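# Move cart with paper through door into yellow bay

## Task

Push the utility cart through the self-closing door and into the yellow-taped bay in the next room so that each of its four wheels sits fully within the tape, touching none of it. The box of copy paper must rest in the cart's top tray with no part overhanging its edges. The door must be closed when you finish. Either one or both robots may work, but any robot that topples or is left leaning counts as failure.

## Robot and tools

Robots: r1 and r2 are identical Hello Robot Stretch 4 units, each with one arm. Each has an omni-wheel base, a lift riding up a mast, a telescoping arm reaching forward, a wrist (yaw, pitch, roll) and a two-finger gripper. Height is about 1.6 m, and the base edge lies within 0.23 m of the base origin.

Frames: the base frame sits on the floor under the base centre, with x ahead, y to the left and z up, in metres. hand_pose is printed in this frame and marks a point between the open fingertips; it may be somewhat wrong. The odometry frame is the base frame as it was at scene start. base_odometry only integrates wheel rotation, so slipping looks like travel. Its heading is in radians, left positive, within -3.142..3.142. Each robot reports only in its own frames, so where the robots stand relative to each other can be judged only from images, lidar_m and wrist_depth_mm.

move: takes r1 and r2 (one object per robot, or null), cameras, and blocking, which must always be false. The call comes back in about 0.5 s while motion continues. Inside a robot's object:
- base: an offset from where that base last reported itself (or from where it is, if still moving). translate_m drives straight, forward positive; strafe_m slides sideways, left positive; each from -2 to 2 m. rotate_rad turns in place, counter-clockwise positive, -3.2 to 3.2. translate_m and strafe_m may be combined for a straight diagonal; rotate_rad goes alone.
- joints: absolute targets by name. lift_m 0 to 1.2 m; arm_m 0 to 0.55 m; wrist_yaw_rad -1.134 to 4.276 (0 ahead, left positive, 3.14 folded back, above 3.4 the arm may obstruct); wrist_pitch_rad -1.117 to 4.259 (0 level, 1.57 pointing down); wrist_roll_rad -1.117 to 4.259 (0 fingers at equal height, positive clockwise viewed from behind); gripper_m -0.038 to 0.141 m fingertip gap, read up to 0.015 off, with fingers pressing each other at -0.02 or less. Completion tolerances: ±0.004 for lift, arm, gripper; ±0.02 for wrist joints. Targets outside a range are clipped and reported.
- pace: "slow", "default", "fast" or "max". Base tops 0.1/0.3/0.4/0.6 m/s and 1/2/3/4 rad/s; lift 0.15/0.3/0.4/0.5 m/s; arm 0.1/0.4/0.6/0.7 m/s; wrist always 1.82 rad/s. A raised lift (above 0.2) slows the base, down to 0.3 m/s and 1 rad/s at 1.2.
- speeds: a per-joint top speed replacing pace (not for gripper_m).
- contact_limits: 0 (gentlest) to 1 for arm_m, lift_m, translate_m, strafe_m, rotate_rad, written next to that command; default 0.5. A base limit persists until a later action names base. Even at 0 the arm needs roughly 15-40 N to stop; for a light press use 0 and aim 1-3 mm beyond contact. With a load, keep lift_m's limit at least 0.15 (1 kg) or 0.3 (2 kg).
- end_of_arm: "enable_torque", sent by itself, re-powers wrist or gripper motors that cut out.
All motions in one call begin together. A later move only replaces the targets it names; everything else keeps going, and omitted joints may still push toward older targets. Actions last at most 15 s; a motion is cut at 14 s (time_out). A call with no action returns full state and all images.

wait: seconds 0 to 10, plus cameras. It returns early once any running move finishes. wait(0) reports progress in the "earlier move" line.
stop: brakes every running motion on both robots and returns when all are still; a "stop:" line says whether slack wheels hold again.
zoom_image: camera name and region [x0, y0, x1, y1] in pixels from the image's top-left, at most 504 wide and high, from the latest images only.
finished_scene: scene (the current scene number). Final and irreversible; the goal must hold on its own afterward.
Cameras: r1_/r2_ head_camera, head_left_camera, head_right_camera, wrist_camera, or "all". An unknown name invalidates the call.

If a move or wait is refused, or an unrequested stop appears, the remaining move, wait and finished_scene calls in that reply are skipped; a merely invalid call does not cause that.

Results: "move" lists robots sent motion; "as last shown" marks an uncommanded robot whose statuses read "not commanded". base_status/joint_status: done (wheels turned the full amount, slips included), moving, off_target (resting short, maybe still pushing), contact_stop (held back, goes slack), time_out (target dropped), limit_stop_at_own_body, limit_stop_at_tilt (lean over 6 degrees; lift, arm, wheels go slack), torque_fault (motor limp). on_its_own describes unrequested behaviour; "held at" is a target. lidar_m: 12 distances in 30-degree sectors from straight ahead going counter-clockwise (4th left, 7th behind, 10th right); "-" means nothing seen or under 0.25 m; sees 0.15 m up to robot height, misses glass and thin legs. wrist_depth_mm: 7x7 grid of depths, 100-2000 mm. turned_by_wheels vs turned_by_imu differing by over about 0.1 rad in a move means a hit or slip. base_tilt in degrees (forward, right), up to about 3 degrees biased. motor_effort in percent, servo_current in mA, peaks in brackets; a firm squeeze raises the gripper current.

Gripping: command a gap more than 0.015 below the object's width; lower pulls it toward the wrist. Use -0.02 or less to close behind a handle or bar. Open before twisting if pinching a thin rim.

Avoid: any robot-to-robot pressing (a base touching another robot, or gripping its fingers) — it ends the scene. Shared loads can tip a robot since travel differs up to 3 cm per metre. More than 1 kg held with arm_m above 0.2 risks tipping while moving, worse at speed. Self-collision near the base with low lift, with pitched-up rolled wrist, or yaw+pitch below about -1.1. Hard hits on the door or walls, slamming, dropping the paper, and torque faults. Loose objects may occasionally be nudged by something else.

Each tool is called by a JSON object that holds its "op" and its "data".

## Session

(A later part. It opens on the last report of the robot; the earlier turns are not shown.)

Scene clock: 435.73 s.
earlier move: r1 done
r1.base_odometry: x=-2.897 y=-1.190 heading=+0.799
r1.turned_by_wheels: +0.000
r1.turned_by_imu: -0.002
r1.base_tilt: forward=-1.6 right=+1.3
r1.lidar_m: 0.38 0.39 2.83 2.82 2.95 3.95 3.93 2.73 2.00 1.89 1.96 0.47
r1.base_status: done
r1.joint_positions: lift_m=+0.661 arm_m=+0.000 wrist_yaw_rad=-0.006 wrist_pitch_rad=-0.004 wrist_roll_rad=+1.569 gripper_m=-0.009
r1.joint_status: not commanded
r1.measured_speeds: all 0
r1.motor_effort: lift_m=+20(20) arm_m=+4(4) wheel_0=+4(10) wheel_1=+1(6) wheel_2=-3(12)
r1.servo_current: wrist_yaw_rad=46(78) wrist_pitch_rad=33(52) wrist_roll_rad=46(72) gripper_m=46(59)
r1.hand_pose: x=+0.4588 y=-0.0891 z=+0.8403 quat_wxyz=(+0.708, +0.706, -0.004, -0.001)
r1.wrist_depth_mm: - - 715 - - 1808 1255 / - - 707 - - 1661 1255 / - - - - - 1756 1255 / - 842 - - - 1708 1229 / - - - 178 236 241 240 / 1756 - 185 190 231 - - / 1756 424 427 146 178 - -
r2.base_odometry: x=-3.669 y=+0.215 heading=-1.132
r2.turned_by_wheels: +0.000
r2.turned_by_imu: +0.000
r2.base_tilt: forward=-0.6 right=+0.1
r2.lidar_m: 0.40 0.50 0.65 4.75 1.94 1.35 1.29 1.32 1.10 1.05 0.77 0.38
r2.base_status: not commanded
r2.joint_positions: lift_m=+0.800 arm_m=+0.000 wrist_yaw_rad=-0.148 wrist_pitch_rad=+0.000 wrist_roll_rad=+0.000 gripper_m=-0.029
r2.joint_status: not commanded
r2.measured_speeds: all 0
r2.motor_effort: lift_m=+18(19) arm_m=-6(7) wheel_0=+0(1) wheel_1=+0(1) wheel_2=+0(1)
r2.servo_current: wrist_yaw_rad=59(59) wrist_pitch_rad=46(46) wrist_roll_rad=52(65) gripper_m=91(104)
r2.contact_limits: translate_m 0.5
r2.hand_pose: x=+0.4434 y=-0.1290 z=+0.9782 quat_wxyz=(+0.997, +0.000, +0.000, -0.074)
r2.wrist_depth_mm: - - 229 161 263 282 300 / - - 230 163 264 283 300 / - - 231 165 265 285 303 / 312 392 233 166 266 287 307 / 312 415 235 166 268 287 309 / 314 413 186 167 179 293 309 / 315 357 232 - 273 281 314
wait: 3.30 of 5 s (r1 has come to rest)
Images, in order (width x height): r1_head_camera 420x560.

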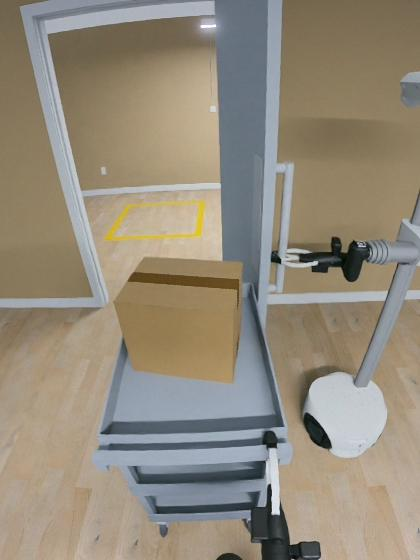

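{"op": "move", "data": {"blocking": false, "r1": {"base":{"translate_m":0.22},"pace":"slow"}}}

{"op": "wait", "data": {"seconds": 5, "cameras": ["r1_head_camera","r2_head_left_camera"]}}

Scene clock: 446.83 s.
move: r1 moving
r1.base_odometry: x=-2.888 y=-1.181 heading=+0.799
r1.turned_by_wheels: +0.000
r1.turned_by_imu: +0.000
r1.base_tilt: forward=-1.6 right=+1.3
r1.lidar_m: 0.36 0.40 2.80 2.81 2.92 3.98 3.92 2.73 1.98 1.88 1.95 0.47
r1.base_status: translate_m moving
r1.joint_positions: lift_m=+0.661 arm_m=+0.000 wrist_yaw_rad=-0.006 wrist_pitch_rad=-0.004 wrist_roll_rad=+1.569 gripper_m=-0.009
r1.joint_status: not commanded
r1.measured_speeds: translate_m=+0.049 strafe_m=+0.000 rotate_rad=+0.003 lift_m=+0.000 arm_m=+0.000 wrist_yaw_rad=+0.000 wrist_pitch_rad=+0.000 wrist_roll_rad=+0.000
r1.motor_effort: lift_m=+20(20) arm_m=+4(4) wheel_0=+5(5) wheel_1=+2(6) wheel_2=-10(11)
r1.servo_current: wrist_yaw_rad=65(78) wrist_pitch_rad=46(52) wrist_roll_rad=39(65) gripper_m=52(59)
r1.hand_pose: x=+0.4588 y=-0.0891 z=+0.8403 quat_wxyz=(+0.708, +0.706, -0.004, -0.001)
r1.wrist_depth_mm: - - 699 - - 1661 1205 / - - 723 - - 1756 1205 / - - - - - 1708 1255 / - 842 820 - - 1756 1281 / - - - 177 236 240 239 / 1756 - 185 191 231 - - / 1756 156 424 146 178 - -
r2: as last shown
r2.contact_limits: translate_m 0.5
r2.wrist_depth_mm: - - 229 162 260 282 301 / - - 230 163 263 283 303 / - 469 233 164 264 286 303 / 312 377 233 166 266 286 307 / 312 397 234 167 270 290 310 / 315 394 185 167 179 293 312 / 317 345 232 - 273 283 314
pictures: none

Scene clock: 449.80 s.
earlier move: r1 done
r1.base_odometry: x=-2.743 y=-1.032 heading=+0.799
r1.turned_by_wheels: +0.000
r1.turned_by_imu: -0.001
r1.base_tilt: forward=-1.6 right=+1.2
r1.lidar_m: 0.38 0.40 2.51 2.83 2.92 4.01 4.15 2.71 1.99 1.88 0.76 0.48
r1.base_status: done
r1.joint_positions: lift_m=+0.661 arm_m=+0.000 wrist_yaw_rad=-0.006 wrist_pitch_rad=-0.004 wrist_roll_rad=+1.569 gripper_m=-0.009
r1.joint_status: not commanded
r1.measured_speeds: all 0
r1.motor_effort: lift_m=+20(20) arm_m=+4(4) wheel_0=+1(7) wheel_1=+3(8) wheel_2=-4(11)
r1.servo_current: wrist_yaw_rad=59(78) wrist_pitch_rad=39(59) wrist_roll_rad=59(72) gripper_m=52(59)
r1.hand_pose: x=+0.4588 y=-0.0891 z=+0.8403 quat_wxyz=(+0.708, +0.706, -0.004, -0.001)
r1.wrist_depth_mm: - 504 535 - - 1576 1255 / - - 597 - - 1499 1229 / - - - - - 1537 1255 / 627 627 615 609 549 549 1160 / 580 - - 179 236 241 237 / - - 185 191 231 - - / 1708 155 421 146 178 - -
r2.base_odometry: x=-3.669 y=+0.215 heading=-1.132
r2.turned_by_wheels: +0.000
r2.turned_by_imu: +0.000
r2.base_tilt: forward=-0.7 right=+0.1
r2.lidar_m: 0.40 0.46 0.65 4.76 1.91 1.37 1.28 1.33 1.12 1.04 0.75 0.40
r2.base_status: not commanded
r2.joint_positions: lift_m=+0.800 arm_m=+0.000 wrist_yaw_rad=-0.148 wrist_pitch_rad=+0.000 wrist_roll_rad=+0.000 gripper_m=-0.029
r2.joint_status: not commanded
r2.measured_speeds: all 0
r2.motor_effort: lift_m=+18(19) arm_m=-6(7) wheel_0=+0(1) wheel_1=+0(1) wheel_2=+0(1)
r2.servo_current: wrist_yaw_rad=46(59) wrist_pitch_rad=39(52) wrist_roll_rad=52(59) gripper_m=91(111)
r2.contact_limits: translate_m 0.5
r2.hand_pose: x=+0.4434 y=-0.1290 z=+0.9782 quat_wxyz=(+0.997, +0.000, +0.000, -0.074)
r2.wrist_depth_mm: - - 230 162 262 282 301 / - - 232 163 264 283 301 / - 349 233 164 266 286 303 / - 351 234 166 266 287 306 / - 353 234 166 268 287 310 / 353 353 187 167 179 294 309 / - 357 232 - 273 282 315
wait: 2.97 of 5 s (r1 has come to rest)
Images, in order (width x height): r1_head_camera 420x560, r2_head_left_camera 420x672.

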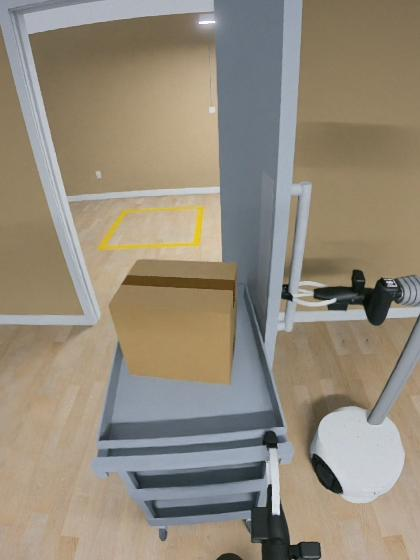

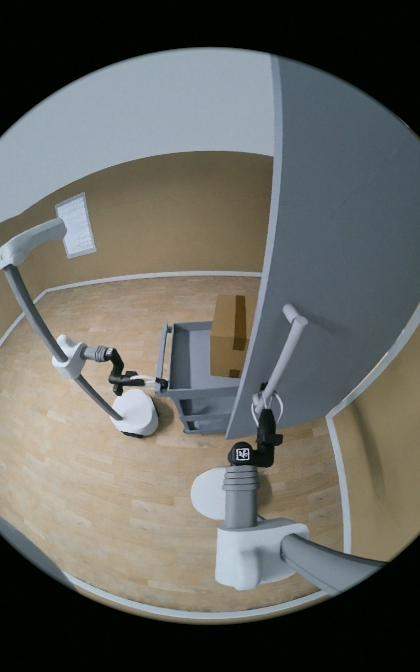

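{"op": "move", "data": {"blocking": false, "r1": {"base":{"rotate_rad":-0.2},"joints":{"gripper_m":0.05},"pace":"slow"}}}

{"op": "wait", "data": {"seconds": 2.5}}

{"op": "move", "data": {"blocking": false, "r1": {"base":{"strafe_m":0.1},"joints":{"gripper_m":-0.01},"pace":"slow"}}}

{"op": "wait", "data": {"seconds": 3}}

{"op": "wait", "data": {"seconds": 1}}

{"op": "move", "data": {"blocking": false, "r1": {"base":{"translate_m":0.2},"pace":"slow"}}}

{"op": "wait", "data": {"seconds": 5, "cameras": ["r1_head_camera"]}}

Scene clock: 467.17 s.
move: r1 moving
r1.base_odometry: x=-2.744 y=-1.032 heading=+0.678
r1.turned_by_wheels: -0.121
r1.turned_by_imu: -0.121
r1.base_tilt: forward=-1.6 right=+1.2
r1.lidar_m: 0.39 0.37 0.47 2.83 2.86 3.62 4.08 3.12 2.04 1.88 0.89 0.73
r1.base_status: rotate_rad moving
r1.joint_positions: lift_m=+0.661 arm_m=+0.000 wrist_yaw_rad=+0.014 wrist_pitch_rad=-0.004 wrist_roll_rad=+1.569 gripper_m=+0.003
r1.joint_status: gripper_m moving
r1.measured_speeds: translate_m=+0.000 strafe_m=+0.001 rotate_rad=-0.411 lift_m=+0.000 arm_m=+0.000 wrist_yaw_rad=+0.069 wrist_pitch_rad=+0.000 wrist_roll_rad=+0.000
r1.motor_effort: lift_m=+20(20) arm_m=+2(4) wheel_0=+15(15) wheel_1=+6(9) wheel_2=+11(11)
r1.servo_current: wrist_yaw_rad=72(72) wrist_pitch_rad=52(52) wrist_roll_rad=46(52) gripper_m=39(65)
r1.hand_pose: x=+0.4605 y=-0.0833 z=+0.8403 quat_wxyz=(+0.708, +0.706, +0.004, +0.007)
r1.wrist_depth_mm: - 508 517 - - 1576 1229 / - - 597 - - 1537 1255 / - - 597 - - 1576 1281 / 627 634 634 621 - 1499 1281 / 634 615 609 185 247 248 544 / - - 525 193 237 - - / - 424 418 167 174 - -
r2: as last shown
r2.contact_limits: translate_m 0.5
pictures: none

Scene clock: 469.00 s.
earlier move: r1 done
r1.base_odometry: x=-2.744 y=-1.032 heading=+0.600
r1.turned_by_wheels: -0.078
r1.turned_by_imu: -0.078
r1.base_tilt: forward=-1.6 right=+1.2
r1.lidar_m: 0.35 0.34 0.38 2.82 2.85 3.39 4.03 3.47 2.15 1.89 1.91 0.71
r1.base_status: done
r1.joint_positions: lift_m=+0.661 arm_m=+0.000 wrist_yaw_rad=+0.017 wrist_pitch_rad=-0.005 wrist_roll_rad=+1.569 gripper_m=+0.050
r1.joint_status: all done
r1.measured_speeds: all 0
r1.on_its_own: wrist_yaw_rad is at rest, and its servo_current (111 mA) is outside its rest range (0 to 104 mA)
r1.motor_effort: lift_m=+20(20) arm_m=-3(4) wheel_0=+10(17) wheel_1=+2(9) wheel_2=+5(16)
r1.servo_current: wrist_yaw_rad=111(124) wrist_pitch_rad=39(52) wrist_roll_rad=52(59) gripper_m=39(72)
r1.hand_pose: x=+0.4607 y=-0.0825 z=+0.8404 quat_wxyz=(+0.708, +0.706, +0.004, +0.008)
r1.wrist_depth_mm: - 539 - - - 1618 1229 / - 544 539 - - 1661 1205 / - - 627 - - 1618 1229 / - - 627 - - 1576 1281 / 654 647 627 - 252 257 1098 / 564 559 191 239 193 597 - / - - 433 142 227 - -
r2.base_odometry: x=-3.669 y=+0.215 heading=-1.132
r2.turned_by_wheels: +0.000
r2.turned_by_imu: +0.000
r2.base_tilt: forward=-0.7 right=+0.1
r2.lidar_m: 0.43 0.43 0.65 4.76 1.92 1.34 1.28 1.32 1.09 1.05 0.75 0.39
r2.base_status: not commanded
r2.joint_positions: lift_m=+0.800 arm_m=+0.000 wrist_yaw_rad=-0.150 wrist_pitch_rad=+0.000 wrist_roll_rad=+0.000 gripper_m=-0.029
r2.joint_status: not commanded
r2.measured_speeds: all 0
r2.motor_effort: lift_m=+18(19) arm_m=-6(7) wheel_0=+0(1) wheel_1=+0(0) wheel_2=+0(1)
r2.servo_current: wrist_yaw_rad=52(59) wrist_pitch_rad=39(52) wrist_roll_rad=46(59) gripper_m=98(104)
r2.contact_limits: translate_m 0.5
r2.hand_pose: x=+0.4430 y=-0.1297 z=+0.9782 quat_wxyz=(+0.997, +0.000, +0.000, -0.075)
r2.wrist_depth_mm: - - 225 155 257 279 298 / - - 224 156 258 281 301 / - 322 225 158 260 282 303 / 314 324 226 159 260 285 306 / 315 324 228 159 265 286 309 / 320 327 186 158 179 291 309 / 320 327 226 - 270 278 314
wait: 1.83 of 2.5 s (r1 has come to rest)
pictures: none

Scene clock: 469.50 s.
move: r1 moving
r1.base_odometry: x=-2.751 y=-1.020 heading=+0.600
r1.turned_by_wheels: +0.000
r1.turned_by_imu: +0.000
r1.base_tilt: forward=-1.6 right=+1.3
r1.lidar_m: 0.35 0.33 0.35 2.81 2.83 3.40 4.06 3.51 2.16 1.87 1.90 0.70
r1.base_status: strafe_m moving
r1.joint_positions: lift_m=+0.661 arm_m=+0.000 wrist_yaw_rad=+0.003 wrist_pitch_rad=-0.002 wrist_roll_rad=+1.569 gripper_m=+0.040
r1.joint_status: gripper_m moving
r1.measured_speeds: translate_m=+0.000 strafe_m=+0.056 rotate_rad=-0.002 lift_m=+0.000 arm_m=+0.000 wrist_yaw_rad=-0.029 wrist_pitch_rad=+0.000 wrist_roll_rad=+0.000
r1.motor_effort: lift_m=+20(20) arm_m=-3(3) wheel_0=-6(8) wheel_1=+7(8) wheel_2=+1(5)
r1.servo_current: wrist_yaw_rad=39(111) wrist_pitch_rad=46(52) wrist_roll_rad=52(52) gripper_m=65(72)
r1.hand_pose: x=+0.4596 y=-0.0865 z=+0.8395 quat_wxyz=(+0.708, +0.706, +0.001, +0.002)
r1.wrist_depth_mm: - 544 - - - 1661 1205 / - 544 559 - - 1618 1182 / - - 621 - - 1618 1205 / - - 627 - - 1618 1182 / 627 634 640 196 255 260 259 / 559 559 189 236 191 554 - / - - 439 143 228 - -
r2: as last shown
r2.contact_limits: translate_m 0.5
pictures: none

Scene clock: 471.33 s.
earlier move: r1 done
r1.base_odometry: x=-2.800 y=-0.950 heading=+0.599
r1.turned_by_wheels: -0.001
r1.turned_by_imu: -0.001
r1.base_tilt: forward=-1.6 right=+1.3
r1.lidar_m: 0.32 0.32 2.12 2.73 2.73 3.25 4.10 3.70 2.25 1.97 0.94 0.46
r1.base_status: done
r1.joint_positions: lift_m=+0.661 arm_m=+0.000 wrist_yaw_rad=-0.006 wrist_pitch_rad=-0.004 wrist_roll_rad=+1.569 gripper_m=-0.009
r1.joint_status: all done
r1.measured_speeds: all 0
r1.motor_effort: lift_m=+20(20) arm_m=+4(4) wheel_0=-9(12) wheel_1=+2(8) wheel_2=-4(6)
r1.servo_current: wrist_yaw_rad=52(111) wrist_pitch_rad=46(52) wrist_roll_rad=46(59) gripper_m=59(98)
r1.hand_pose: x=+0.4587 y=-0.0892 z=+0.8402 quat_wxyz=(+0.708, +0.706, -0.004, -0.001)
r1.wrist_depth_mm: - 564 591 - - 1661 1229 / - 564 585 - - 1708 1255 / - - 647 - - 1618 1255 / - - 647 - 257 258 1098 / 564 564 559 243 245 554 504 / 603 615 182 192 182 - - / - 156 397 168 213 - -
r2.base_odometry: x=-3.669 y=+0.215 heading=-1.132
r2.turned_by_wheels: +0.000
r2.turned_by_imu: +0.000
r2.base_tilt: forward=-0.7 right=+0.0
r2.lidar_m: 0.44 0.44 0.72 4.76 1.92 1.37 1.27 1.34 1.09 1.04 0.77 0.39
r2.base_status: not commanded
r2.joint_positions: lift_m=+0.800 arm_m=+0.000 wrist_yaw_rad=-0.150 wrist_pitch_rad=+0.000 wrist_roll_rad=+0.000 gripper_m=-0.029
r2.joint_status: not commanded
r2.measured_speeds: all 0
r2.motor_effort: lift_m=+18(19) arm_m=-6(6) wheel_0=+0(1) wheel_1=+0(0) wheel_2=+0(1)
r2.servo_current: wrist_yaw_rad=46(59) wrist_pitch_rad=33(52) wrist_roll_rad=46(59) gripper_m=104(104)
r2.contact_limits: translate_m 0.5
r2.hand_pose: x=+0.4431 y=-0.1296 z=+0.9782 quat_wxyz=(+0.997, +0.000, +0.000, -0.075)
r2.wrist_depth_mm: - - 230 161 263 285 300 / - - 230 163 264 285 303 / - 343 231 164 264 285 303 / 340 342 234 165 265 287 307 / - 345 234 167 268 287 309 / 343 347 187 166 179 293 310 / 347 343 233 - 273 289 315
wait: 1.83 of 3 s (r1 has come to rest)
pictures: none

Scene clock: 472.33 s.
r1.base_odometry: x=-2.800 y=-0.950 heading=+0.599
r1.turned_by_wheels: +0.000
r1.turned_by_imu: +0.000
r1.base_tilt: forward=-1.6 right=+1.3
r1.lidar_m: 0.31 0.31 2.11 2.74 2.74 3.27 4.07 3.70 2.24 1.98 0.96 0.47
r1.base_status: done
r1.joint_positions: lift_m=+0.661 arm_m=+0.000 wrist_yaw_rad=-0.006 wrist_pitch_rad=-0.004 wrist_roll_rad=+1.569 gripper_m=-0.009
r1.joint_status: all done
r1.measured_speeds: all 0
r1.motor_effort: lift_m=+20(20) arm_m=+4(4) wheel_0=-9(12) wheel_1=+2(8) wheel_2=-4(6)
r1.servo_current: wrist_yaw_rad=59(111) wrist_pitch_rad=39(52) wrist_roll_rad=46(59) gripper_m=59(98)
r1.hand_pose: x=+0.4587 y=-0.0892 z=+0.8402 quat_wxyz=(+0.708, +0.706, -0.004, -0.001)
r1.wrist_depth_mm: - 574 591 - - 1756 1205 / - 569 585 - - 1661 1229 / - - 647 - - 1661 1255 / - - 647 - 257 260 1098 / 564 564 569 245 246 554 504 / 597 621 182 191 182 - - / - 156 397 168 214 - -
r2.base_odometry: x=-3.669 y=+0.215 heading=-1.132
r2.turned_by_wheels: +0.000
r2.turned_by_imu: +0.000
r2.base_tilt: forward=-0.7 right=+0.1
r2.lidar_m: 0.40 0.46 0.72 4.76 1.94 1.35 1.28 1.33 1.12 1.04 0.73 0.38
r2.base_status: not commanded
r2.joint_positions: lift_m=+0.800 arm_m=+0.000 wrist_yaw_rad=-0.150 wrist_pitch_rad=+0.000 wrist_roll_rad=+0.000 gripper_m=-0.029
r2.joint_status: not commanded
r2.measured_speeds: all 0
r2.motor_effort: lift_m=+18(19) arm_m=-6(6) wheel_0=+0(1) wheel_1=+0(0) wheel_2=+0(1)
r2.servo_current: wrist_yaw_rad=46(59) wrist_pitch_rad=46(52) wrist_roll_rad=52(59) gripper_m=98(104)
r2.contact_limits: translate_m 0.5
r2.hand_pose: x=+0.4431 y=-0.1296 z=+0.9782 quat_wxyz=(+0.997, +0.000, +0.000, -0.075)
r2.wrist_depth_mm: - - 231 162 262 285 300 / - - 231 163 264 285 300 / - 340 233 164 265 285 303 / 338 342 233 165 265 286 307 / - 345 235 167 267 290 309 / 342 347 186 167 179 293 310 / 345 345 232 - 272 290 315
wait: 1.00 s; at rest by 0.27 s
pictures: none

Scene clock: 472.83 s.
move: r1 moving
r1.base_odometry: x=-2.790 y=-0.943 heading=+0.599
r1.turned_by_wheels: -0.001
r1.turned_by_imu: -0.001
r1.base_tilt: forward=-1.6 right=+1.3
r1.lidar_m: 0.33 0.31 2.08 2.71 2.76 3.27 4.08 3.69 2.27 1.98 0.90 0.46
r1.base_status: translate_m moving
r1.joint_positions: lift_m=+0.661 arm_m=+0.000 wrist_yaw_rad=-0.007 wrist_pitch_rad=-0.004 wrist_roll_rad=+1.569 gripper_m=-0.009
r1.joint_status: not commanded
r1.measured_speeds: translate_m=+0.049 strafe_m=+0.000 rotate_rad=+0.000 lift_m=+0.000 arm_m=+0.000 wrist_yaw_rad=-0.002 wrist_pitch_rad=+0.000 wrist_roll_rad=+0.000
r1.motor_effort: lift_m=+20(20) arm_m=+4(4) wheel_0=+1(6) wheel_1=+4(6) wheel_2=-12(13)
r1.servo_current: wrist_yaw_rad=39(65) wrist_pitch_rad=52(52) wrist_roll_rad=33(72) gripper_m=52(59)
r1.hand_pose: x=+0.4587 y=-0.0894 z=+0.8402 quat_wxyz=(+0.708, +0.706, -0.004, -0.001)
r1.wrist_depth_mm: - 569 591 - - 1708 1205 / - 559 574 - - 1708 1255 / - - 634 - - 1618 1255 / - - 640 - 257 259 1078 / 554 549 615 243 249 544 544 / 661 564 181 189 182 - - / - 157 394 167 212 - -
r2: as last shown
r2.contact_limits: translate_m 0.5
r2.wrist_depth_mm: - - 230 162 263 282 301 / - - 230 163 263 285 301 / - 343 233 164 264 285 303 / - 342 232 166 266 287 307 / - 342 235 166 268 290 310 / 340 343 187 167 180 293 309 / - 345 232 - 272 290 314
pictures: none

Scene clock: 475.60 s.
earlier move: r1 done
r1.base_odometry: x=-2.635 y=-0.837 heading=+0.600
r1.turned_by_wheels: +0.001
r1.turned_by_imu: +0.000
r1.base_tilt: forward=-1.6 right=+1.3
r1.lidar_m: 0.31 0.27 0.31 2.76 2.79 3.35 - 3.60 2.24 1.93 0.64 0.61
r1.base_status: done
r1.joint_positions: lift_m=+0.661 arm_m=+0.000 wrist_yaw_rad=-0.003 wrist_pitch_rad=-0.004 wrist_roll_rad=+1.569 gripper_m=-0.010
r1.joint_status: not commanded
r1.measured_speeds: all 0
r1.motor_effort: lift_m=+20(20) arm_m=+4(4) wheel_0=+8(10) wheel_1=+4(7) wheel_2=-7(13)
r1.servo_current: wrist_yaw_rad=59(85) wrist_pitch_rad=46(52) wrist_roll_rad=52(78) gripper_m=46(59)
r1.hand_pose: x=+0.4590 y=-0.0882 z=+0.8402 quat_wxyz=(+0.708, +0.706, -0.002, +0.000)
r1.wrist_depth_mm: - - 445 - - 1537 1255 / - - 449 - - 1499 1229 / - - 449 - - 1430 1255 / 459 455 455 - - 1430 1205 / 373 368 368 240 249 256 255 / 535 517 184 187 229 525 445 / - 574 488 182 177 - -
r2.base_odometry: x=-3.669 y=+0.215 heading=-1.132
r2.turned_by_wheels: +0.000
r2.turned_by_imu: +0.000
r2.base_tilt: forward=-0.7 right=+0.1
r2.lidar_m: 0.42 0.43 0.64 4.75 1.91 1.37 1.29 1.33 1.10 1.03 0.73 0.38
r2.base_status: not commanded
r2.joint_positions: lift_m=+0.800 arm_m=+0.000 wrist_yaw_rad=-0.154 wrist_pitch_rad=+0.000 wrist_roll_rad=+0.000 gripper_m=-0.029
r2.joint_status: not commanded
r2.measured_speeds: all 0
r2.motor_effort: lift_m=+18(19) arm_m=-4(6) wheel_0=+0(1) wheel_1=+0(1) wheel_2=-1(1)
r2.servo_current: wrist_yaw_rad=46(65) wrist_pitch_rad=46(46) wrist_roll_rad=46(59) gripper_m=98(104)
r2.contact_limits: translate_m 0.5
r2.hand_pose: x=+0.4424 y=-0.1308 z=+0.9782 quat_wxyz=(+0.997, +0.000, +0.000, -0.077)
r2.wrist_depth_mm: - - 213 147 249 274 298 / - - 214 148 250 274 294 / - - 216 148 254 276 296 / - - 216 149 254 276 303 / - - 217 150 255 278 304 / 559 207 187 151 180 282 306 / 459 137 215 - 262 276 310
wait: 2.77 of 5 s (r1 has come to rest)
Images, in order (width x height): r1_head_camera 420x560.

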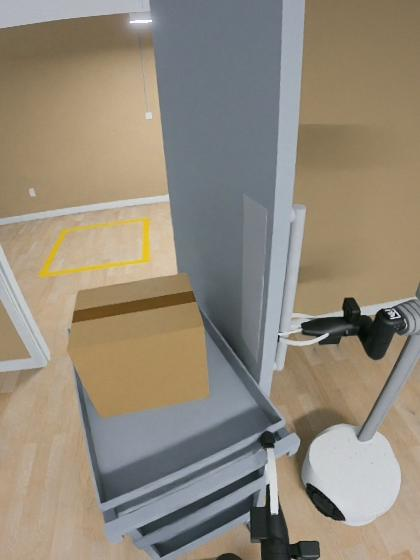

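{"op": "move", "data": {"blocking": false, "r1": {"joints":{"gripper_m":0.12}}}}

{"op": "wait", "data": {"seconds": 2}}

{"op": "move", "data": {"blocking": false, "r1": {"base":{"rotate_rad":0.45},"pace":"slow"}}}

{"op": "wait", "data": {"seconds": 2, "cameras": ["r1_head_camera","r1_wrist_camera"]}}

Scene clock: 482.63 s.
move: r1 moving
r1.base_odometry: x=-2.635 y=-0.837 heading=+0.600
r1.turned_by_wheels: +0.000
r1.turned_by_imu: +0.000
r1.base_tilt: forward=-1.6 right=+1.3
r1.lidar_m: 0.31 0.28 0.32 2.78 2.78 3.34 - 3.62 2.22 1.94 0.62 0.59
r1.base_status: not commanded
r1.joint_positions: lift_m=+0.661 arm_m=+0.000 wrist_yaw_rad=-0.003 wrist_pitch_rad=-0.004 wrist_roll_rad=+1.569 gripper_m=+0.012
r1.joint_status: gripper_m moving
r1.measured_speeds: translate_m=+0.000 strafe_m=+0.000 rotate_rad=-0.001 lift_m=+0.000 arm_m=+0.000 wrist_yaw_rad=+0.000 wrist_pitch_rad=+0.000 wrist_roll_rad=+0.000
r1.motor_effort: lift_m=+20(20) arm_m=+4(4) wheel_0=+7(9) wheel_1=+4(4) wheel_2=-7(7)
r1.servo_current: wrist_yaw_rad=59(59) wrist_pitch_rad=39(46) wrist_roll_rad=65(65) gripper_m=78(78)
r1.hand_pose: x=+0.4590 y=-0.0882 z=+0.8402 quat_wxyz=(+0.708, +0.706, -0.002, +0.000)
r1.wrist_depth_mm: - 399 449 - - 1576 1229 / - - 449 - - 1499 1255 / - - 452 - - 1430 1281 / 462 462 462 - - 1397 1229 / 368 368 375 211 253 255 258 / 477 397 187 190 183 488 424 / - - 521 154 167 - -
r2: as last shown
r2.contact_limits: translate_m 0.5
pictures: none

Scene clock: 484.23 s.
earlier move: r1 done
r1.base_odometry: x=-2.635 y=-0.837 heading=+0.599
r1.turned_by_wheels: +0.000
r1.turned_by_imu: +0.000
r1.base_tilt: forward=-1.6 right=+1.3
r1.lidar_m: 0.29 0.29 0.31 2.78 2.79 3.34 - 3.59 2.20 1.94 0.65 0.61
r1.base_status: not commanded
r1.joint_positions: lift_m=+0.661 arm_m=+0.000 wrist_yaw_rad=-0.003 wrist_pitch_rad=-0.002 wrist_roll_rad=+1.569 gripper_m=+0.120
r1.joint_status: all done
r1.measured_speeds: all 0
r1.motor_effort: lift_m=+19(20) arm_m=+4(4) wheel_0=+3(9) wheel_1=+3(4) wheel_2=-6(7)
r1.servo_current: wrist_yaw_rad=59(65) wrist_pitch_rad=39(46) wrist_roll_rad=52(65) gripper_m=46(98)
r1.hand_pose: x=+0.4590 y=-0.0882 z=+0.8396 quat_wxyz=(+0.708, +0.706, -0.002, +0.000)
r1.wrist_depth_mm: - 399 449 - - 1576 1205 / - 449 452 - - 1464 1229 / - - 452 - - 1464 1229 / 459 459 459 - - 1397 1182 / 368 366 373 - 255 262 260 / 459 382 195 237 190 477 413 / - - - 153 223 - -
r2.base_odometry: x=-3.669 y=+0.215 heading=-1.132
r2.turned_by_wheels: +0.000
r2.turned_by_imu: +0.000
r2.base_tilt: forward=-0.6 right=+0.1
r2.lidar_m: 0.42 0.43 0.65 4.76 1.92 1.35 1.29 1.34 1.12 1.05 0.73 0.37
r2.base_status: not commanded
r2.joint_positions: lift_m=+0.800 arm_m=+0.000 wrist_yaw_rad=-0.154 wrist_pitch_rad=+0.000 wrist_roll_rad=+0.000 gripper_m=-0.029
r2.joint_status: not commanded
r2.measured_speeds: all 0
r2.motor_effort: lift_m=+18(19) arm_m=-4(4) wheel_0=+0(1) wheel_1=+0(0) wheel_2=-1(1)
r2.servo_current: wrist_yaw_rad=52(59) wrist_pitch_rad=39(46) wrist_roll_rad=46(59) gripper_m=91(98)
r2.contact_limits: translate_m 0.5
r2.hand_pose: x=+0.4424 y=-0.1308 z=+0.9782 quat_wxyz=(+0.997, +0.000, +0.000, -0.077)
r2.wrist_depth_mm: - - 214 147 249 273 298 / - - 215 148 251 273 296 / - - 216 149 252 274 300 / - - 216 150 253 277 297 / - - 219 151 255 278 303 / 521 208 186 151 181 285 304 / 427 137 216 - 260 276 309
wait: 1.60 of 2 s (r1 has come to rest)
pictures: none

Scene clock: 484.73 s.
move: r1 moving
r1.base_odometry: x=-2.635 y=-0.837 heading=+0.723
r1.turned_by_wheels: +0.124
r1.turned_by_imu: +0.123
r1.base_tilt: forward=-1.6 right=+1.3
r1.lidar_m: 0.32 0.31 2.03 2.76 2.82 3.66 - 3.07 2.10 1.93 0.62 0.45
r1.base_status: rotate_rad moving
r1.joint_positions: lift_m=+0.661 arm_m=+0.000 wrist_yaw_rad=-0.017 wrist_pitch_rad=-0.002 wrist_roll_rad=+1.569 gripper_m=+0.120
r1.joint_status: not commanded
r1.measured_speeds: translate_m=+0.003 strafe_m=+0.000 rotate_rad=+0.488 lift_m=+0.000 arm_m=+0.000 wrist_yaw_rad=-0.021 wrist_pitch_rad=+0.000 wrist_roll_rad=+0.000
r1.motor_effort: lift_m=+19(20) arm_m=+4(4) wheel_0=-14(15) wheel_1=-7(7) wheel_2=-17(18)
r1.servo_current: wrist_yaw_rad=104(104) wrist_pitch_rad=39(46) wrist_roll_rad=59(59) gripper_m=46(52)
r1.hand_pose: x=+0.4578 y=-0.0922 z=+0.8396 quat_wxyz=(+0.708, +0.706, -0.006, -0.005)
r1.wrist_depth_mm: - 424 427 - - 1537 1182 / - - 430 - - 1464 1229 / - 436 442 - - 1430 1205 / 362 364 421 - 262 265 1118 / 424 421 370 245 249 433 410 / - - 194 228 190 - - / - 389 389 146 218 136 -
r2: as last shown
r2.contact_limits: translate_m 0.5
r2.wrist_depth_mm: - - 218 150 254 277 301 / - - 219 151 255 277 297 / - - 220 153 255 278 300 / - - 220 153 257 281 304 / - - 220 154 258 282 306 / 530 213 187 155 180 287 309 / 387 138 220 - 264 273 309
pictures: none

Scene clock: 485.87 s.
earlier move: r1 done
r1.base_odometry: x=-2.635 y=-0.837 heading=+1.049
r1.turned_by_wheels: +0.325
r1.turned_by_imu: +0.326
r1.base_tilt: forward=-1.6 right=+1.3
r1.lidar_m: 0.41 0.44 2.78 2.77 3.22 4.25 4.11 2.32 1.97 0.68 0.63 0.45
r1.base_status: done
r1.joint_positions: lift_m=+0.661 arm_m=+0.000 wrist_yaw_rad=-0.002 wrist_pitch_rad=+0.000 wrist_roll_rad=+1.569 gripper_m=+0.120
r1.joint_status: not commanded
r1.measured_speeds: all 0
r1.motor_effort: lift_m=+19(20) arm_m=-4(4) wheel_0=-4(15) wheel_1=-2(8) wheel_2=-3(20)
r1.servo_current: wrist_yaw_rad=46(104) wrist_pitch_rad=46(52) wrist_roll_rad=46(65) gripper_m=46(52)
r1.hand_pose: x=+0.4591 y=-0.0881 z=+0.8392 quat_wxyz=(+0.708, +0.706, -0.001, -0.001)
r1.wrist_depth_mm: 415 407 418 250 273 442 442 / - - - 250 251 - - / - - 640 252 253 - - / - 455 452 253 254 - - / - 473 473 254 255 - - / - 477 211 255 198 197 - / 1618 504 512 145 - - -
r2.base_odometry: x=-3.669 y=+0.215 heading=-1.132
r2.turned_by_wheels: +0.000
r2.turned_by_imu: +0.000
r2.base_tilt: forward=-0.6 right=+0.1
r2.lidar_m: 0.42 0.60 0.65 4.74 1.91 1.34 1.29 1.32 1.09 1.04 0.74 0.37
r2.base_status: not commanded
r2.joint_positions: lift_m=+0.800 arm_m=+0.000 wrist_yaw_rad=-0.149 wrist_pitch_rad=+0.000 wrist_roll_rad=+0.000 gripper_m=-0.029
r2.joint_status: not commanded
r2.measured_speeds: all 0
r2.motor_effort: lift_m=+18(19) arm_m=-4(4) wheel_0=-2(3) wheel_1=+0(1) wheel_2=+4(4)
r2.servo_current: wrist_yaw_rad=52(59) wrist_pitch_rad=46(46) wrist_roll_rad=46(65) gripper_m=91(98)
r2.contact_limits: translate_m 0.5
r2.hand_pose: x=+0.4431 y=-0.1293 z=+0.9782 quat_wxyz=(+0.997, +0.000, +0.000, -0.075)
r2.wrist_depth_mm: - - 229 162 262 282 300 / - - 231 163 265 285 301 / - - 231 164 265 286 303 / - - 234 166 265 286 307 / - - 235 166 268 287 309 / - 500 186 167 179 293 310 / 1921 320 232 - 273 283 315
wait: 1.13 of 2 s (r1 has come to rest)
Images, in order (width x height): r1_head_camera 420x560, r1_wrist_camera 616x392.

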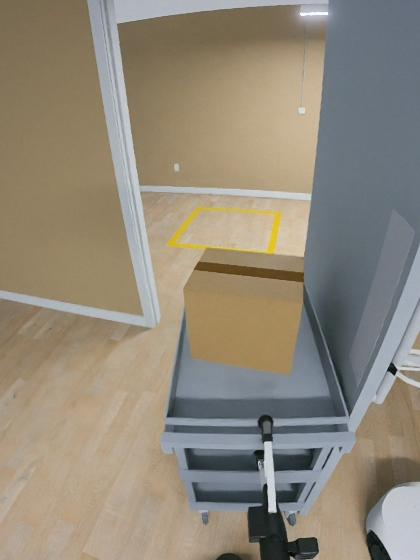

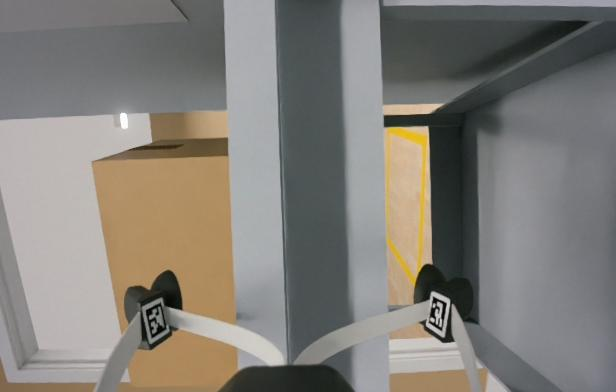

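{"op": "move", "data": {"blocking": false, "r1": {"joints":{"gripper_m":-0.01}}}}

{"op": "wait", "data": {"seconds": 3}}

{"op": "move", "data": {"blocking": false, "r1": {"base":{"translate_m":0.45},"pace":"slow"}}}

{"op": "wait", "data": {"seconds": 7, "cameras": ["r1_head_camera"]}}

Scene clock: 496.00 s.
move: r1 moving
r1.base_odometry: x=-2.635 y=-0.837 heading=+1.049
r1.turned_by_wheels: +0.000
r1.turned_by_imu: +0.000
r1.base_tilt: forward=-1.6 right=+1.3
r1.lidar_m: 0.39 0.43 2.78 2.78 3.19 4.24 4.12 2.31 1.96 0.66 0.59 0.45
r1.base_status: not commanded
r1.joint_positions: lift_m=+0.661 arm_m=+0.000 wrist_yaw_rad=-0.002 wrist_pitch_rad=+0.000 wrist_roll_rad=+1.569 gripper_m=+0.106
r1.joint_status: gripper_m moving
r1.measured_speeds: all 0
r1.motor_effort: lift_m=+20(20) arm_m=-4(4) wheel_0=-3(4) wheel_1=-2(2) wheel_2=-3(3)
r1.servo_current: wrist_yaw_rad=46(59) wrist_pitch_rad=33(46) wrist_roll_rad=33(59) gripper_m=78(85)
r1.hand_pose: x=+0.4591 y=-0.0881 z=+0.8392 quat_wxyz=(+0.708, +0.706, -0.001, -0.001)
r1.wrist_depth_mm: 415 407 415 251 274 442 442 / - - - 251 253 - - / - - 634 251 253 - - / - 452 455 253 254 - - / - 473 469 253 256 - - / - 488 194 256 197 - - / 1576 508 504 143 - - -
r2: as last shown
r2.contact_limits: translate_m 0.5
r2.wrist_depth_mm: - - 230 162 263 281 300 / - - 230 162 263 283 301 / - - 231 165 264 285 303 / - - 232 166 266 287 307 / - - 235 166 267 289 309 / - 462 187 167 179 294 307 / 1863 320 231 - 273 283 315
pictures: none

Scene clock: 497.60 s.
earlier move: r1 done
r1.base_odometry: x=-2.635 y=-0.837 heading=+1.049
r1.turned_by_wheels: +0.000
r1.turned_by_imu: +0.000
r1.base_tilt: forward=-1.6 right=+1.3
r1.lidar_m: 0.40 0.45 2.78 2.77 3.21 4.22 4.11 2.30 1.95 0.66 0.64 0.46
r1.base_status: not commanded
r1.joint_positions: lift_m=+0.661 arm_m=+0.000 wrist_yaw_rad=-0.001 wrist_pitch_rad=-0.007 wrist_roll_rad=+1.569 gripper_m=-0.009
r1.joint_status: all done
r1.measured_speeds: all 0
r1.motor_effort: lift_m=+19(20) arm_m=-4(4) wheel_0=-4(4) wheel_1=-2(2) wheel_2=-2(3)
r1.servo_current: wrist_yaw_rad=59(72) wrist_pitch_rad=59(59) wrist_roll_rad=39(72) gripper_m=65(150)
r1.hand_pose: x=+0.4592 y=-0.0878 z=+0.8412 quat_wxyz=(+0.708, +0.706, -0.003, +0.002)
r1.wrist_depth_mm: 418 407 418 248 248 449 452 / - - - 248 249 - - / - - 609 249 249 - - / - 462 459 252 250 - - / - 484 477 251 251 - - / - - 193 193 183 - - / 1576 149 517 195 181 - -
r2.base_odometry: x=-3.669 y=+0.215 heading=-1.132
r2.turned_by_wheels: +0.000
r2.turned_by_imu: +0.000
r2.base_tilt: forward=-0.7 right=+0.1
r2.lidar_m: 0.39 0.60 0.65 4.77 1.92 1.36 1.28 1.35 1.11 1.04 0.77 0.41
r2.base_status: not commanded
r2.joint_positions: lift_m=+0.800 arm_m=+0.000 wrist_yaw_rad=-0.149 wrist_pitch_rad=+0.000 wrist_roll_rad=+0.000 gripper_m=-0.029
r2.joint_status: not commanded
r2.measured_speeds: all 0
r2.motor_effort: lift_m=+18(19) arm_m=-4(4) wheel_0=-3(3) wheel_1=+0(1) wheel_2=+4(4)
r2.servo_current: wrist_yaw_rad=33(59) wrist_pitch_rad=39(46) wrist_roll_rad=52(59) gripper_m=91(98)
r2.contact_limits: translate_m 0.5
r2.hand_pose: x=+0.4431 y=-0.1293 z=+0.9782 quat_wxyz=(+0.997, +0.000, +0.000, -0.075)
r2.wrist_depth_mm: - - 230 162 264 283 301 / - - 231 163 263 285 301 / - - 232 164 265 286 304 / - - 233 166 265 289 306 / - - 234 167 268 289 309 / - 459 187 167 179 293 309 / 1921 320 233 - 273 283 314
wait: 1.60 of 3 s (r1 has come to rest)
pictures: none

Scene clock: 498.10 s.
move: r1 moving
r1.base_odometry: x=-2.629 y=-0.826 heading=+1.049
r1.turned_by_wheels: +0.000
r1.turned_by_imu: +0.000
r1.base_tilt: forward=-1.6 right=+1.3
r1.lidar_m: 0.39 0.43 2.77 2.76 3.15 4.23 4.11 2.30 1.96 0.66 0.61 0.44
r1.base_status: translate_m moving
r1.joint_positions: lift_m=+0.661 arm_m=+0.000 wrist_yaw_rad=-0.001 wrist_pitch_rad=-0.007 wrist_roll_rad=+1.569 gripper_m=-0.009
r1.joint_status: not commanded
r1.measured_speeds: translate_m=+0.049 strafe_m=+0.000 rotate_rad=-0.002 lift_m=+0.000 arm_m=+0.000 wrist_yaw_rad=+0.000 wrist_pitch_rad=+0.000 wrist_roll_rad=+0.000
r1.motor_effort: lift_m=+20(20) arm_m=+0(4) wheel_0=+5(7) wheel_1=+5(6) wheel_2=-7(9)
r1.servo_current: wrist_yaw_rad=33(59) wrist_pitch_rad=46(59) wrist_roll_rad=46(52) gripper_m=65(78)
r1.hand_pose: x=+0.4592 y=-0.0878 z=+0.8412 quat_wxyz=(+0.708, +0.706, -0.003, +0.002)
r1.wrist_depth_mm: 407 399 404 241 242 424 424 / - - - 242 242 - - / - - - 243 242 - - / - 452 452 243 243 - - / - 469 466 245 243 - - / - 496 187 192 183 - - / 1537 150 508 183 244 - -
r2: as last shown
r2.contact_limits: translate_m 0.5
r2.wrist_depth_mm: - - 231 162 263 282 300 / - - 231 163 263 285 300 / - - 232 164 264 285 303 / - - 233 166 266 286 307 / - - 235 166 268 289 310 / - 442 187 167 179 293 309 / 1921 320 233 - 273 283 314
pictures: none

Scene clock: 503.40 s.
earlier move: r1 done
r1.base_odometry: x=-2.411 y=-0.447 heading=+1.049
r1.turned_by_wheels: +0.001
r1.turned_by_imu: +0.001
r1.base_tilt: forward=-1.6 right=+1.3
r1.lidar_m: 0.39 0.41 2.19 2.67 3.09 4.66 - 2.42 0.60 0.30 0.28 0.43
r1.base_status: done
r1.joint_positions: lift_m=+0.661 arm_m=+0.000 wrist_yaw_rad=+0.002 wrist_pitch_rad=-0.007 wrist_roll_rad=+1.569 gripper_m=-0.010
r1.joint_status: not commanded
r1.measured_speeds: all 0
r1.motor_effort: lift_m=+20(20) arm_m=+4(4) wheel_0=+6(11) wheel_1=+4(7) wheel_2=+0(15)
r1.servo_current: wrist_yaw_rad=59(78) wrist_pitch_rad=52(59) wrist_roll_rad=59(78) gripper_m=46(78)
r1.hand_pose: x=+0.4594 y=-0.0870 z=+0.8412 quat_wxyz=(+0.708, +0.706, -0.002, +0.003)
r1.wrist_depth_mm: - 539 554 228 229 - - / - - - 229 229 1808 - / - - - 230 229 - - / - 439 433 230 230 - - / - 455 452 232 231 - - / - 477 186 190 231 - - / - 484 492 147 179 - -
r2.base_odometry: x=-3.669 y=+0.215 heading=-1.132
r2.turned_by_wheels: +0.000
r2.turned_by_imu: +0.001
r2.base_tilt: forward=-0.6 right=+0.0
r2.lidar_m: 0.42 0.60 4.77 4.77 1.93 1.37 1.27 1.35 1.11 1.04 0.78 0.41
r2.base_status: not commanded
r2.joint_positions: lift_m=+0.800 arm_m=+0.000 wrist_yaw_rad=-0.149 wrist_pitch_rad=+0.000 wrist_roll_rad=+0.000 gripper_m=-0.029
r2.joint_status: not commanded
r2.measured_speeds: all 0
r2.motor_effort: lift_m=+18(19) arm_m=-4(4) wheel_0=-3(3) wheel_1=+0(1) wheel_2=+4(4)
r2.servo_current: wrist_yaw_rad=46(59) wrist_pitch_rad=46(46) wrist_roll_rad=39(59) gripper_m=91(104)
r2.contact_limits: translate_m 0.5
r2.hand_pose: x=+0.4431 y=-0.1293 z=+0.9782 quat_wxyz=(+0.997, +0.000, +0.000, -0.075)
r2.wrist_depth_mm: 389 - 230 161 263 282 300 / 387 - 231 163 264 283 301 / 389 - 231 164 266 285 303 / 389 - 233 166 266 286 307 / 375 492 235 167 268 289 310 / 370 - 187 167 179 291 309 / 392 1921 232 - 272 283 314
wait: 5.30 of 7 s (r1 has come to rest)
Images, in order (width x height): r1_head_camera 420x560.

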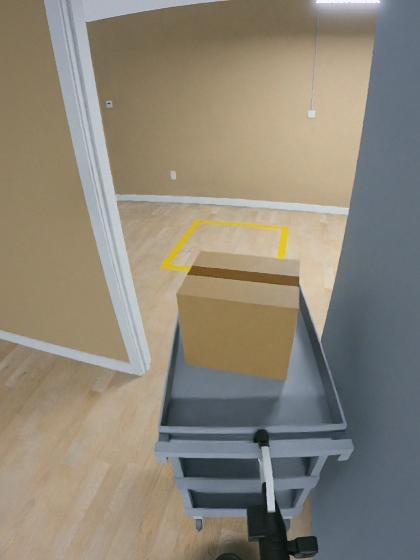

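{"op": "move", "data": {"blocking": false, "r1": {"base":{"translate_m":0.65},"pace":"slow"}}}

{"op": "wait", "data": {"seconds": 9, "cameras": ["r1_head_camera"]}}

Scene clock: 511.73 s.
move: r1 moving
r1.base_odometry: x=-2.405 y=-0.436 heading=+1.050
r1.turned_by_wheels: +0.001
r1.turned_by_imu: +0.000
r1.base_tilt: forward=-1.6 right=+1.3
r1.lidar_m: 0.39 0.40 2.20 2.65 3.10 4.69 - 2.44 0.58 0.29 0.29 0.43
r1.base_status: translate_m moving
r1.joint_positions: lift_m=+0.661 arm_m=+0.000 wrist_yaw_rad=+0.002 wrist_pitch_rad=-0.007 wrist_roll_rad=+1.569 gripper_m=-0.010
r1.joint_status: not commanded
r1.measured_speeds: translate_m=+0.048 strafe_m=+0.000 rotate_rad=+0.002 lift_m=+0.000 arm_m=+0.000 wrist_yaw_rad=+0.000 wrist_pitch_rad=+0.000 wrist_roll_rad=+0.000
r1.motor_effort: lift_m=+19(20) arm_m=+4(4) wheel_0=+9(10) wheel_1=+6(8) wheel_2=-7(7)
r1.servo_current: wrist_yaw_rad=59(59) wrist_pitch_rad=59(59) wrist_roll_rad=26(52) gripper_m=46(52)
r1.hand_pose: x=+0.4594 y=-0.0870 z=+0.8412 quat_wxyz=(+0.708, +0.706, -0.002, +0.003)
r1.wrist_depth_mm: - 544 554 229 228 - - / - - - 229 228 1863 - / - - - 231 229 - - / - 436 436 231 230 - - / - 459 455 231 232 - - / - 473 186 190 232 - - / - 484 484 147 178 - -
r2: as last shown
r2.turned_by_imu: +0.000
r2.contact_limits: translate_m 0.5
pictures: none

Scene clock: 519.00 s.
earlier move: r1 done
r1.base_odometry: x=-2.088 y=+0.117 heading=+1.050
r1.turned_by_wheels: +0.000
r1.turned_by_imu: +0.002
r1.base_tilt: forward=-1.6 right=+1.3
r1.lidar_m: 0.39 0.39 1.00 2.51 2.91 4.94 - 0.47 0.33 0.35 0.39 0.42
r1.base_status: done
r1.joint_positions: lift_m=+0.661 arm_m=+0.000 wrist_yaw_rad=+0.002 wrist_pitch_rad=-0.007 wrist_roll_rad=+1.569 gripper_m=-0.010
r1.joint_status: not commanded
r1.measured_speeds: all 0
r1.motor_effort: lift_m=+19(20) arm_m=+4(4) wheel_0=+8(12) wheel_1=+4(8) wheel_2=-3(8)
r1.servo_current: wrist_yaw_rad=52(72) wrist_pitch_rad=46(65) wrist_roll_rad=46(72) gripper_m=46(52)
r1.hand_pose: x=+0.4594 y=-0.0870 z=+0.8412 quat_wxyz=(+0.708, +0.706, -0.002, +0.003)
r1.wrist_depth_mm: - - - 236 237 1661 1182 / - - - 236 236 1863 - / - - - 235 235 - - / - 442 436 234 235 - - / - 449 445 233 233 - - / - 466 184 190 232 - - / - 477 477 147 178 - -
r2.base_odometry: x=-3.669 y=+0.215 heading=-1.132
r2.turned_by_wheels: +0.000
r2.turned_by_imu: +0.001
r2.base_tilt: forward=-0.7 right=+0.1
r2.lidar_m: 0.40 3.56 4.76 4.75 1.91 1.37 1.27 1.33 1.11 1.05 0.72 0.37
r2.base_status: not commanded
r2.joint_positions: lift_m=+0.800 arm_m=+0.000 wrist_yaw_rad=-0.149 wrist_pitch_rad=+0.000 wrist_roll_rad=+0.000 gripper_m=-0.029
r2.joint_status: not commanded
r2.measured_speeds: all 0
r2.motor_effort: lift_m=+18(19) arm_m=-4(4) wheel_0=-3(3) wheel_1=+0(1) wheel_2=+4(4)
r2.servo_current: wrist_yaw_rad=46(65) wrist_pitch_rad=39(46) wrist_roll_rad=46(59) gripper_m=98(104)
r2.contact_limits: translate_m 0.5
r2.hand_pose: x=+0.4431 y=-0.1293 z=+0.9782 quat_wxyz=(+0.997, +0.000, +0.000, -0.075)
r2.wrist_depth_mm: - - 230 162 263 282 300 / - - 231 162 265 285 301 / - - 233 164 265 286 304 / - - 233 166 266 287 306 / - - 235 166 268 289 309 / - - 187 167 179 293 309 / - 1921 232 - 274 282 314
wait: 7.27 of 9 s (r1 has come to rest)
Images, in order (width x height): r1_head_camera 420x560.

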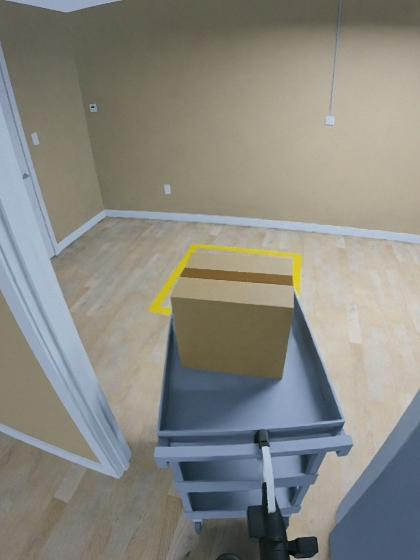

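{"op": "move", "data": {"blocking": false, "r1": {"base":{"translate_m":0.85},"pace":"slow"}}}

{"op": "wait", "data": {"seconds": 10, "cameras": ["r1_head_camera","r1_head_left_camera"]}}

Scene clock: 528.40 s.
move: r1 moving
r1.base_odometry: x=-2.081 y=+0.128 heading=+1.051
r1.turned_by_wheels: +0.000
r1.turned_by_imu: +0.000
r1.base_tilt: forward=-1.6 right=+1.3
r1.lidar_m: 0.39 0.40 0.99 2.52 2.90 4.93 - 0.48 0.36 0.35 0.37 0.44
r1.base_status: translate_m moving
r1.joint_positions: lift_m=+0.661 arm_m=+0.000 wrist_yaw_rad=+0.002 wrist_pitch_rad=-0.007 wrist_roll_rad=+1.569 gripper_m=-0.010
r1.joint_status: not commanded
r1.measured_speeds: translate_m=+0.048 strafe_m=+0.000 rotate_rad=-0.002 lift_m=+0.000 arm_m=+0.000 wrist_yaw_rad=+0.000 wrist_pitch_rad=+0.000 wrist_roll_rad=+0.000
r1.motor_effort: lift_m=+19(20) arm_m=+4(4) wheel_0=+7(9) wheel_1=+5(9) wheel_2=-6(9)
r1.servo_current: wrist_yaw_rad=52(65) wrist_pitch_rad=46(59) wrist_roll_rad=65(65) gripper_m=46(46)
r1.hand_pose: x=+0.4594 y=-0.0870 z=+0.8412 quat_wxyz=(+0.708, +0.706, -0.002, +0.003)
r1.wrist_depth_mm: - - - 236 237 1661 1138 / - - - 236 236 1863 - / - - - 235 235 - - / - 436 439 234 234 - - / - 452 449 232 232 - - / - 466 186 190 231 - - / - 473 477 147 178 - -
r2: as last shown
r2.turned_by_imu: +0.000
r2.contact_limits: translate_m 0.5
pictures: none

Scene clock: 537.67 s.
earlier move: r1 done
r1.base_odometry: x=-1.665 y=+0.854 heading=+1.051
r1.turned_by_wheels: +0.000
r1.turned_by_imu: +0.002
r1.base_tilt: forward=-1.6 right=+1.2
r1.lidar_m: 0.38 0.39 2.29 0.46 0.48 4.55 1.28 0.60 0.58 2.44 2.81 0.44
r1.base_status: done
r1.joint_positions: lift_m=+0.661 arm_m=+0.000 wrist_yaw_rad=+0.002 wrist_pitch_rad=-0.007 wrist_roll_rad=+1.569 gripper_m=-0.010
r1.joint_status: not commanded
r1.measured_speeds: all 0
r1.motor_effort: lift_m=+19(20) arm_m=+4(4) wheel_0=+6(10) wheel_1=+3(9) wheel_2=-3(9)
r1.servo_current: wrist_yaw_rad=46(72) wrist_pitch_rad=46(65) wrist_roll_rad=52(78) gripper_m=46(52)
r1.hand_pose: x=+0.4594 y=-0.0870 z=+0.8412 quat_wxyz=(+0.708, +0.706, -0.002, +0.003)
r1.wrist_depth_mm: - - - 247 247 262 264 / - - - 245 244 1983 1229 / - - - 240 241 1983 - / - 445 442 237 238 - - / - 449 449 236 235 - - / - 459 185 189 231 - - / - 462 462 147 178 - -
r2.base_odometry: x=-3.669 y=+0.215 heading=-1.132
r2.turned_by_wheels: +0.000
r2.turned_by_imu: +0.001
r2.base_tilt: forward=-0.7 right=+0.1
r2.lidar_m: 0.41 3.56 4.76 4.75 1.89 1.38 1.29 1.34 1.11 1.06 0.76 0.41
r2.base_status: not commanded
r2.joint_positions: lift_m=+0.800 arm_m=+0.000 wrist_yaw_rad=-0.149 wrist_pitch_rad=+0.000 wrist_roll_rad=+0.000 gripper_m=-0.029
r2.joint_status: not commanded
r2.measured_speeds: all 0
r2.motor_effort: lift_m=+18(19) arm_m=-4(4) wheel_0=-3(3) wheel_1=+0(1) wheel_2=+4(4)
r2.servo_current: wrist_yaw_rad=33(65) wrist_pitch_rad=39(46) wrist_roll_rad=46(65) gripper_m=98(104)
r2.contact_limits: translate_m 0.5
r2.hand_pose: x=+0.4431 y=-0.1293 z=+0.9782 quat_wxyz=(+0.997, +0.000, +0.000, -0.075)
r2.wrist_depth_mm: - - 230 162 263 283 300 / - - 229 163 263 285 303 / - - 231 164 265 285 303 / - - 233 166 265 286 306 / - - 234 166 268 289 309 / - - 187 166 179 293 309 / - 1921 232 - 272 282 312
wait: 9.27 of 10 s (r1 has come to rest)
Images, in order (width x height): r1_head_camera 420x560, r1_head_left_camera 420x672.

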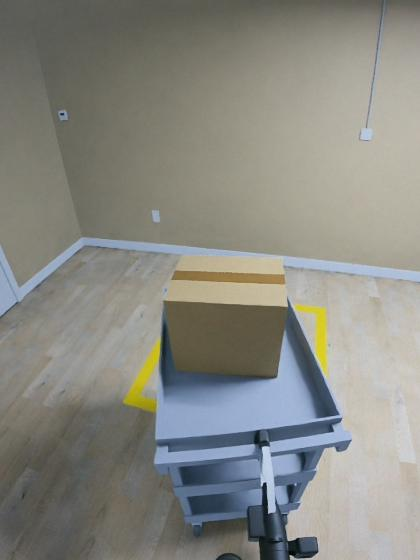

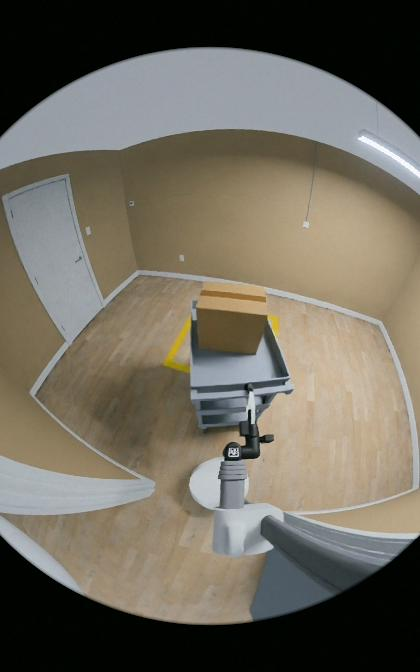

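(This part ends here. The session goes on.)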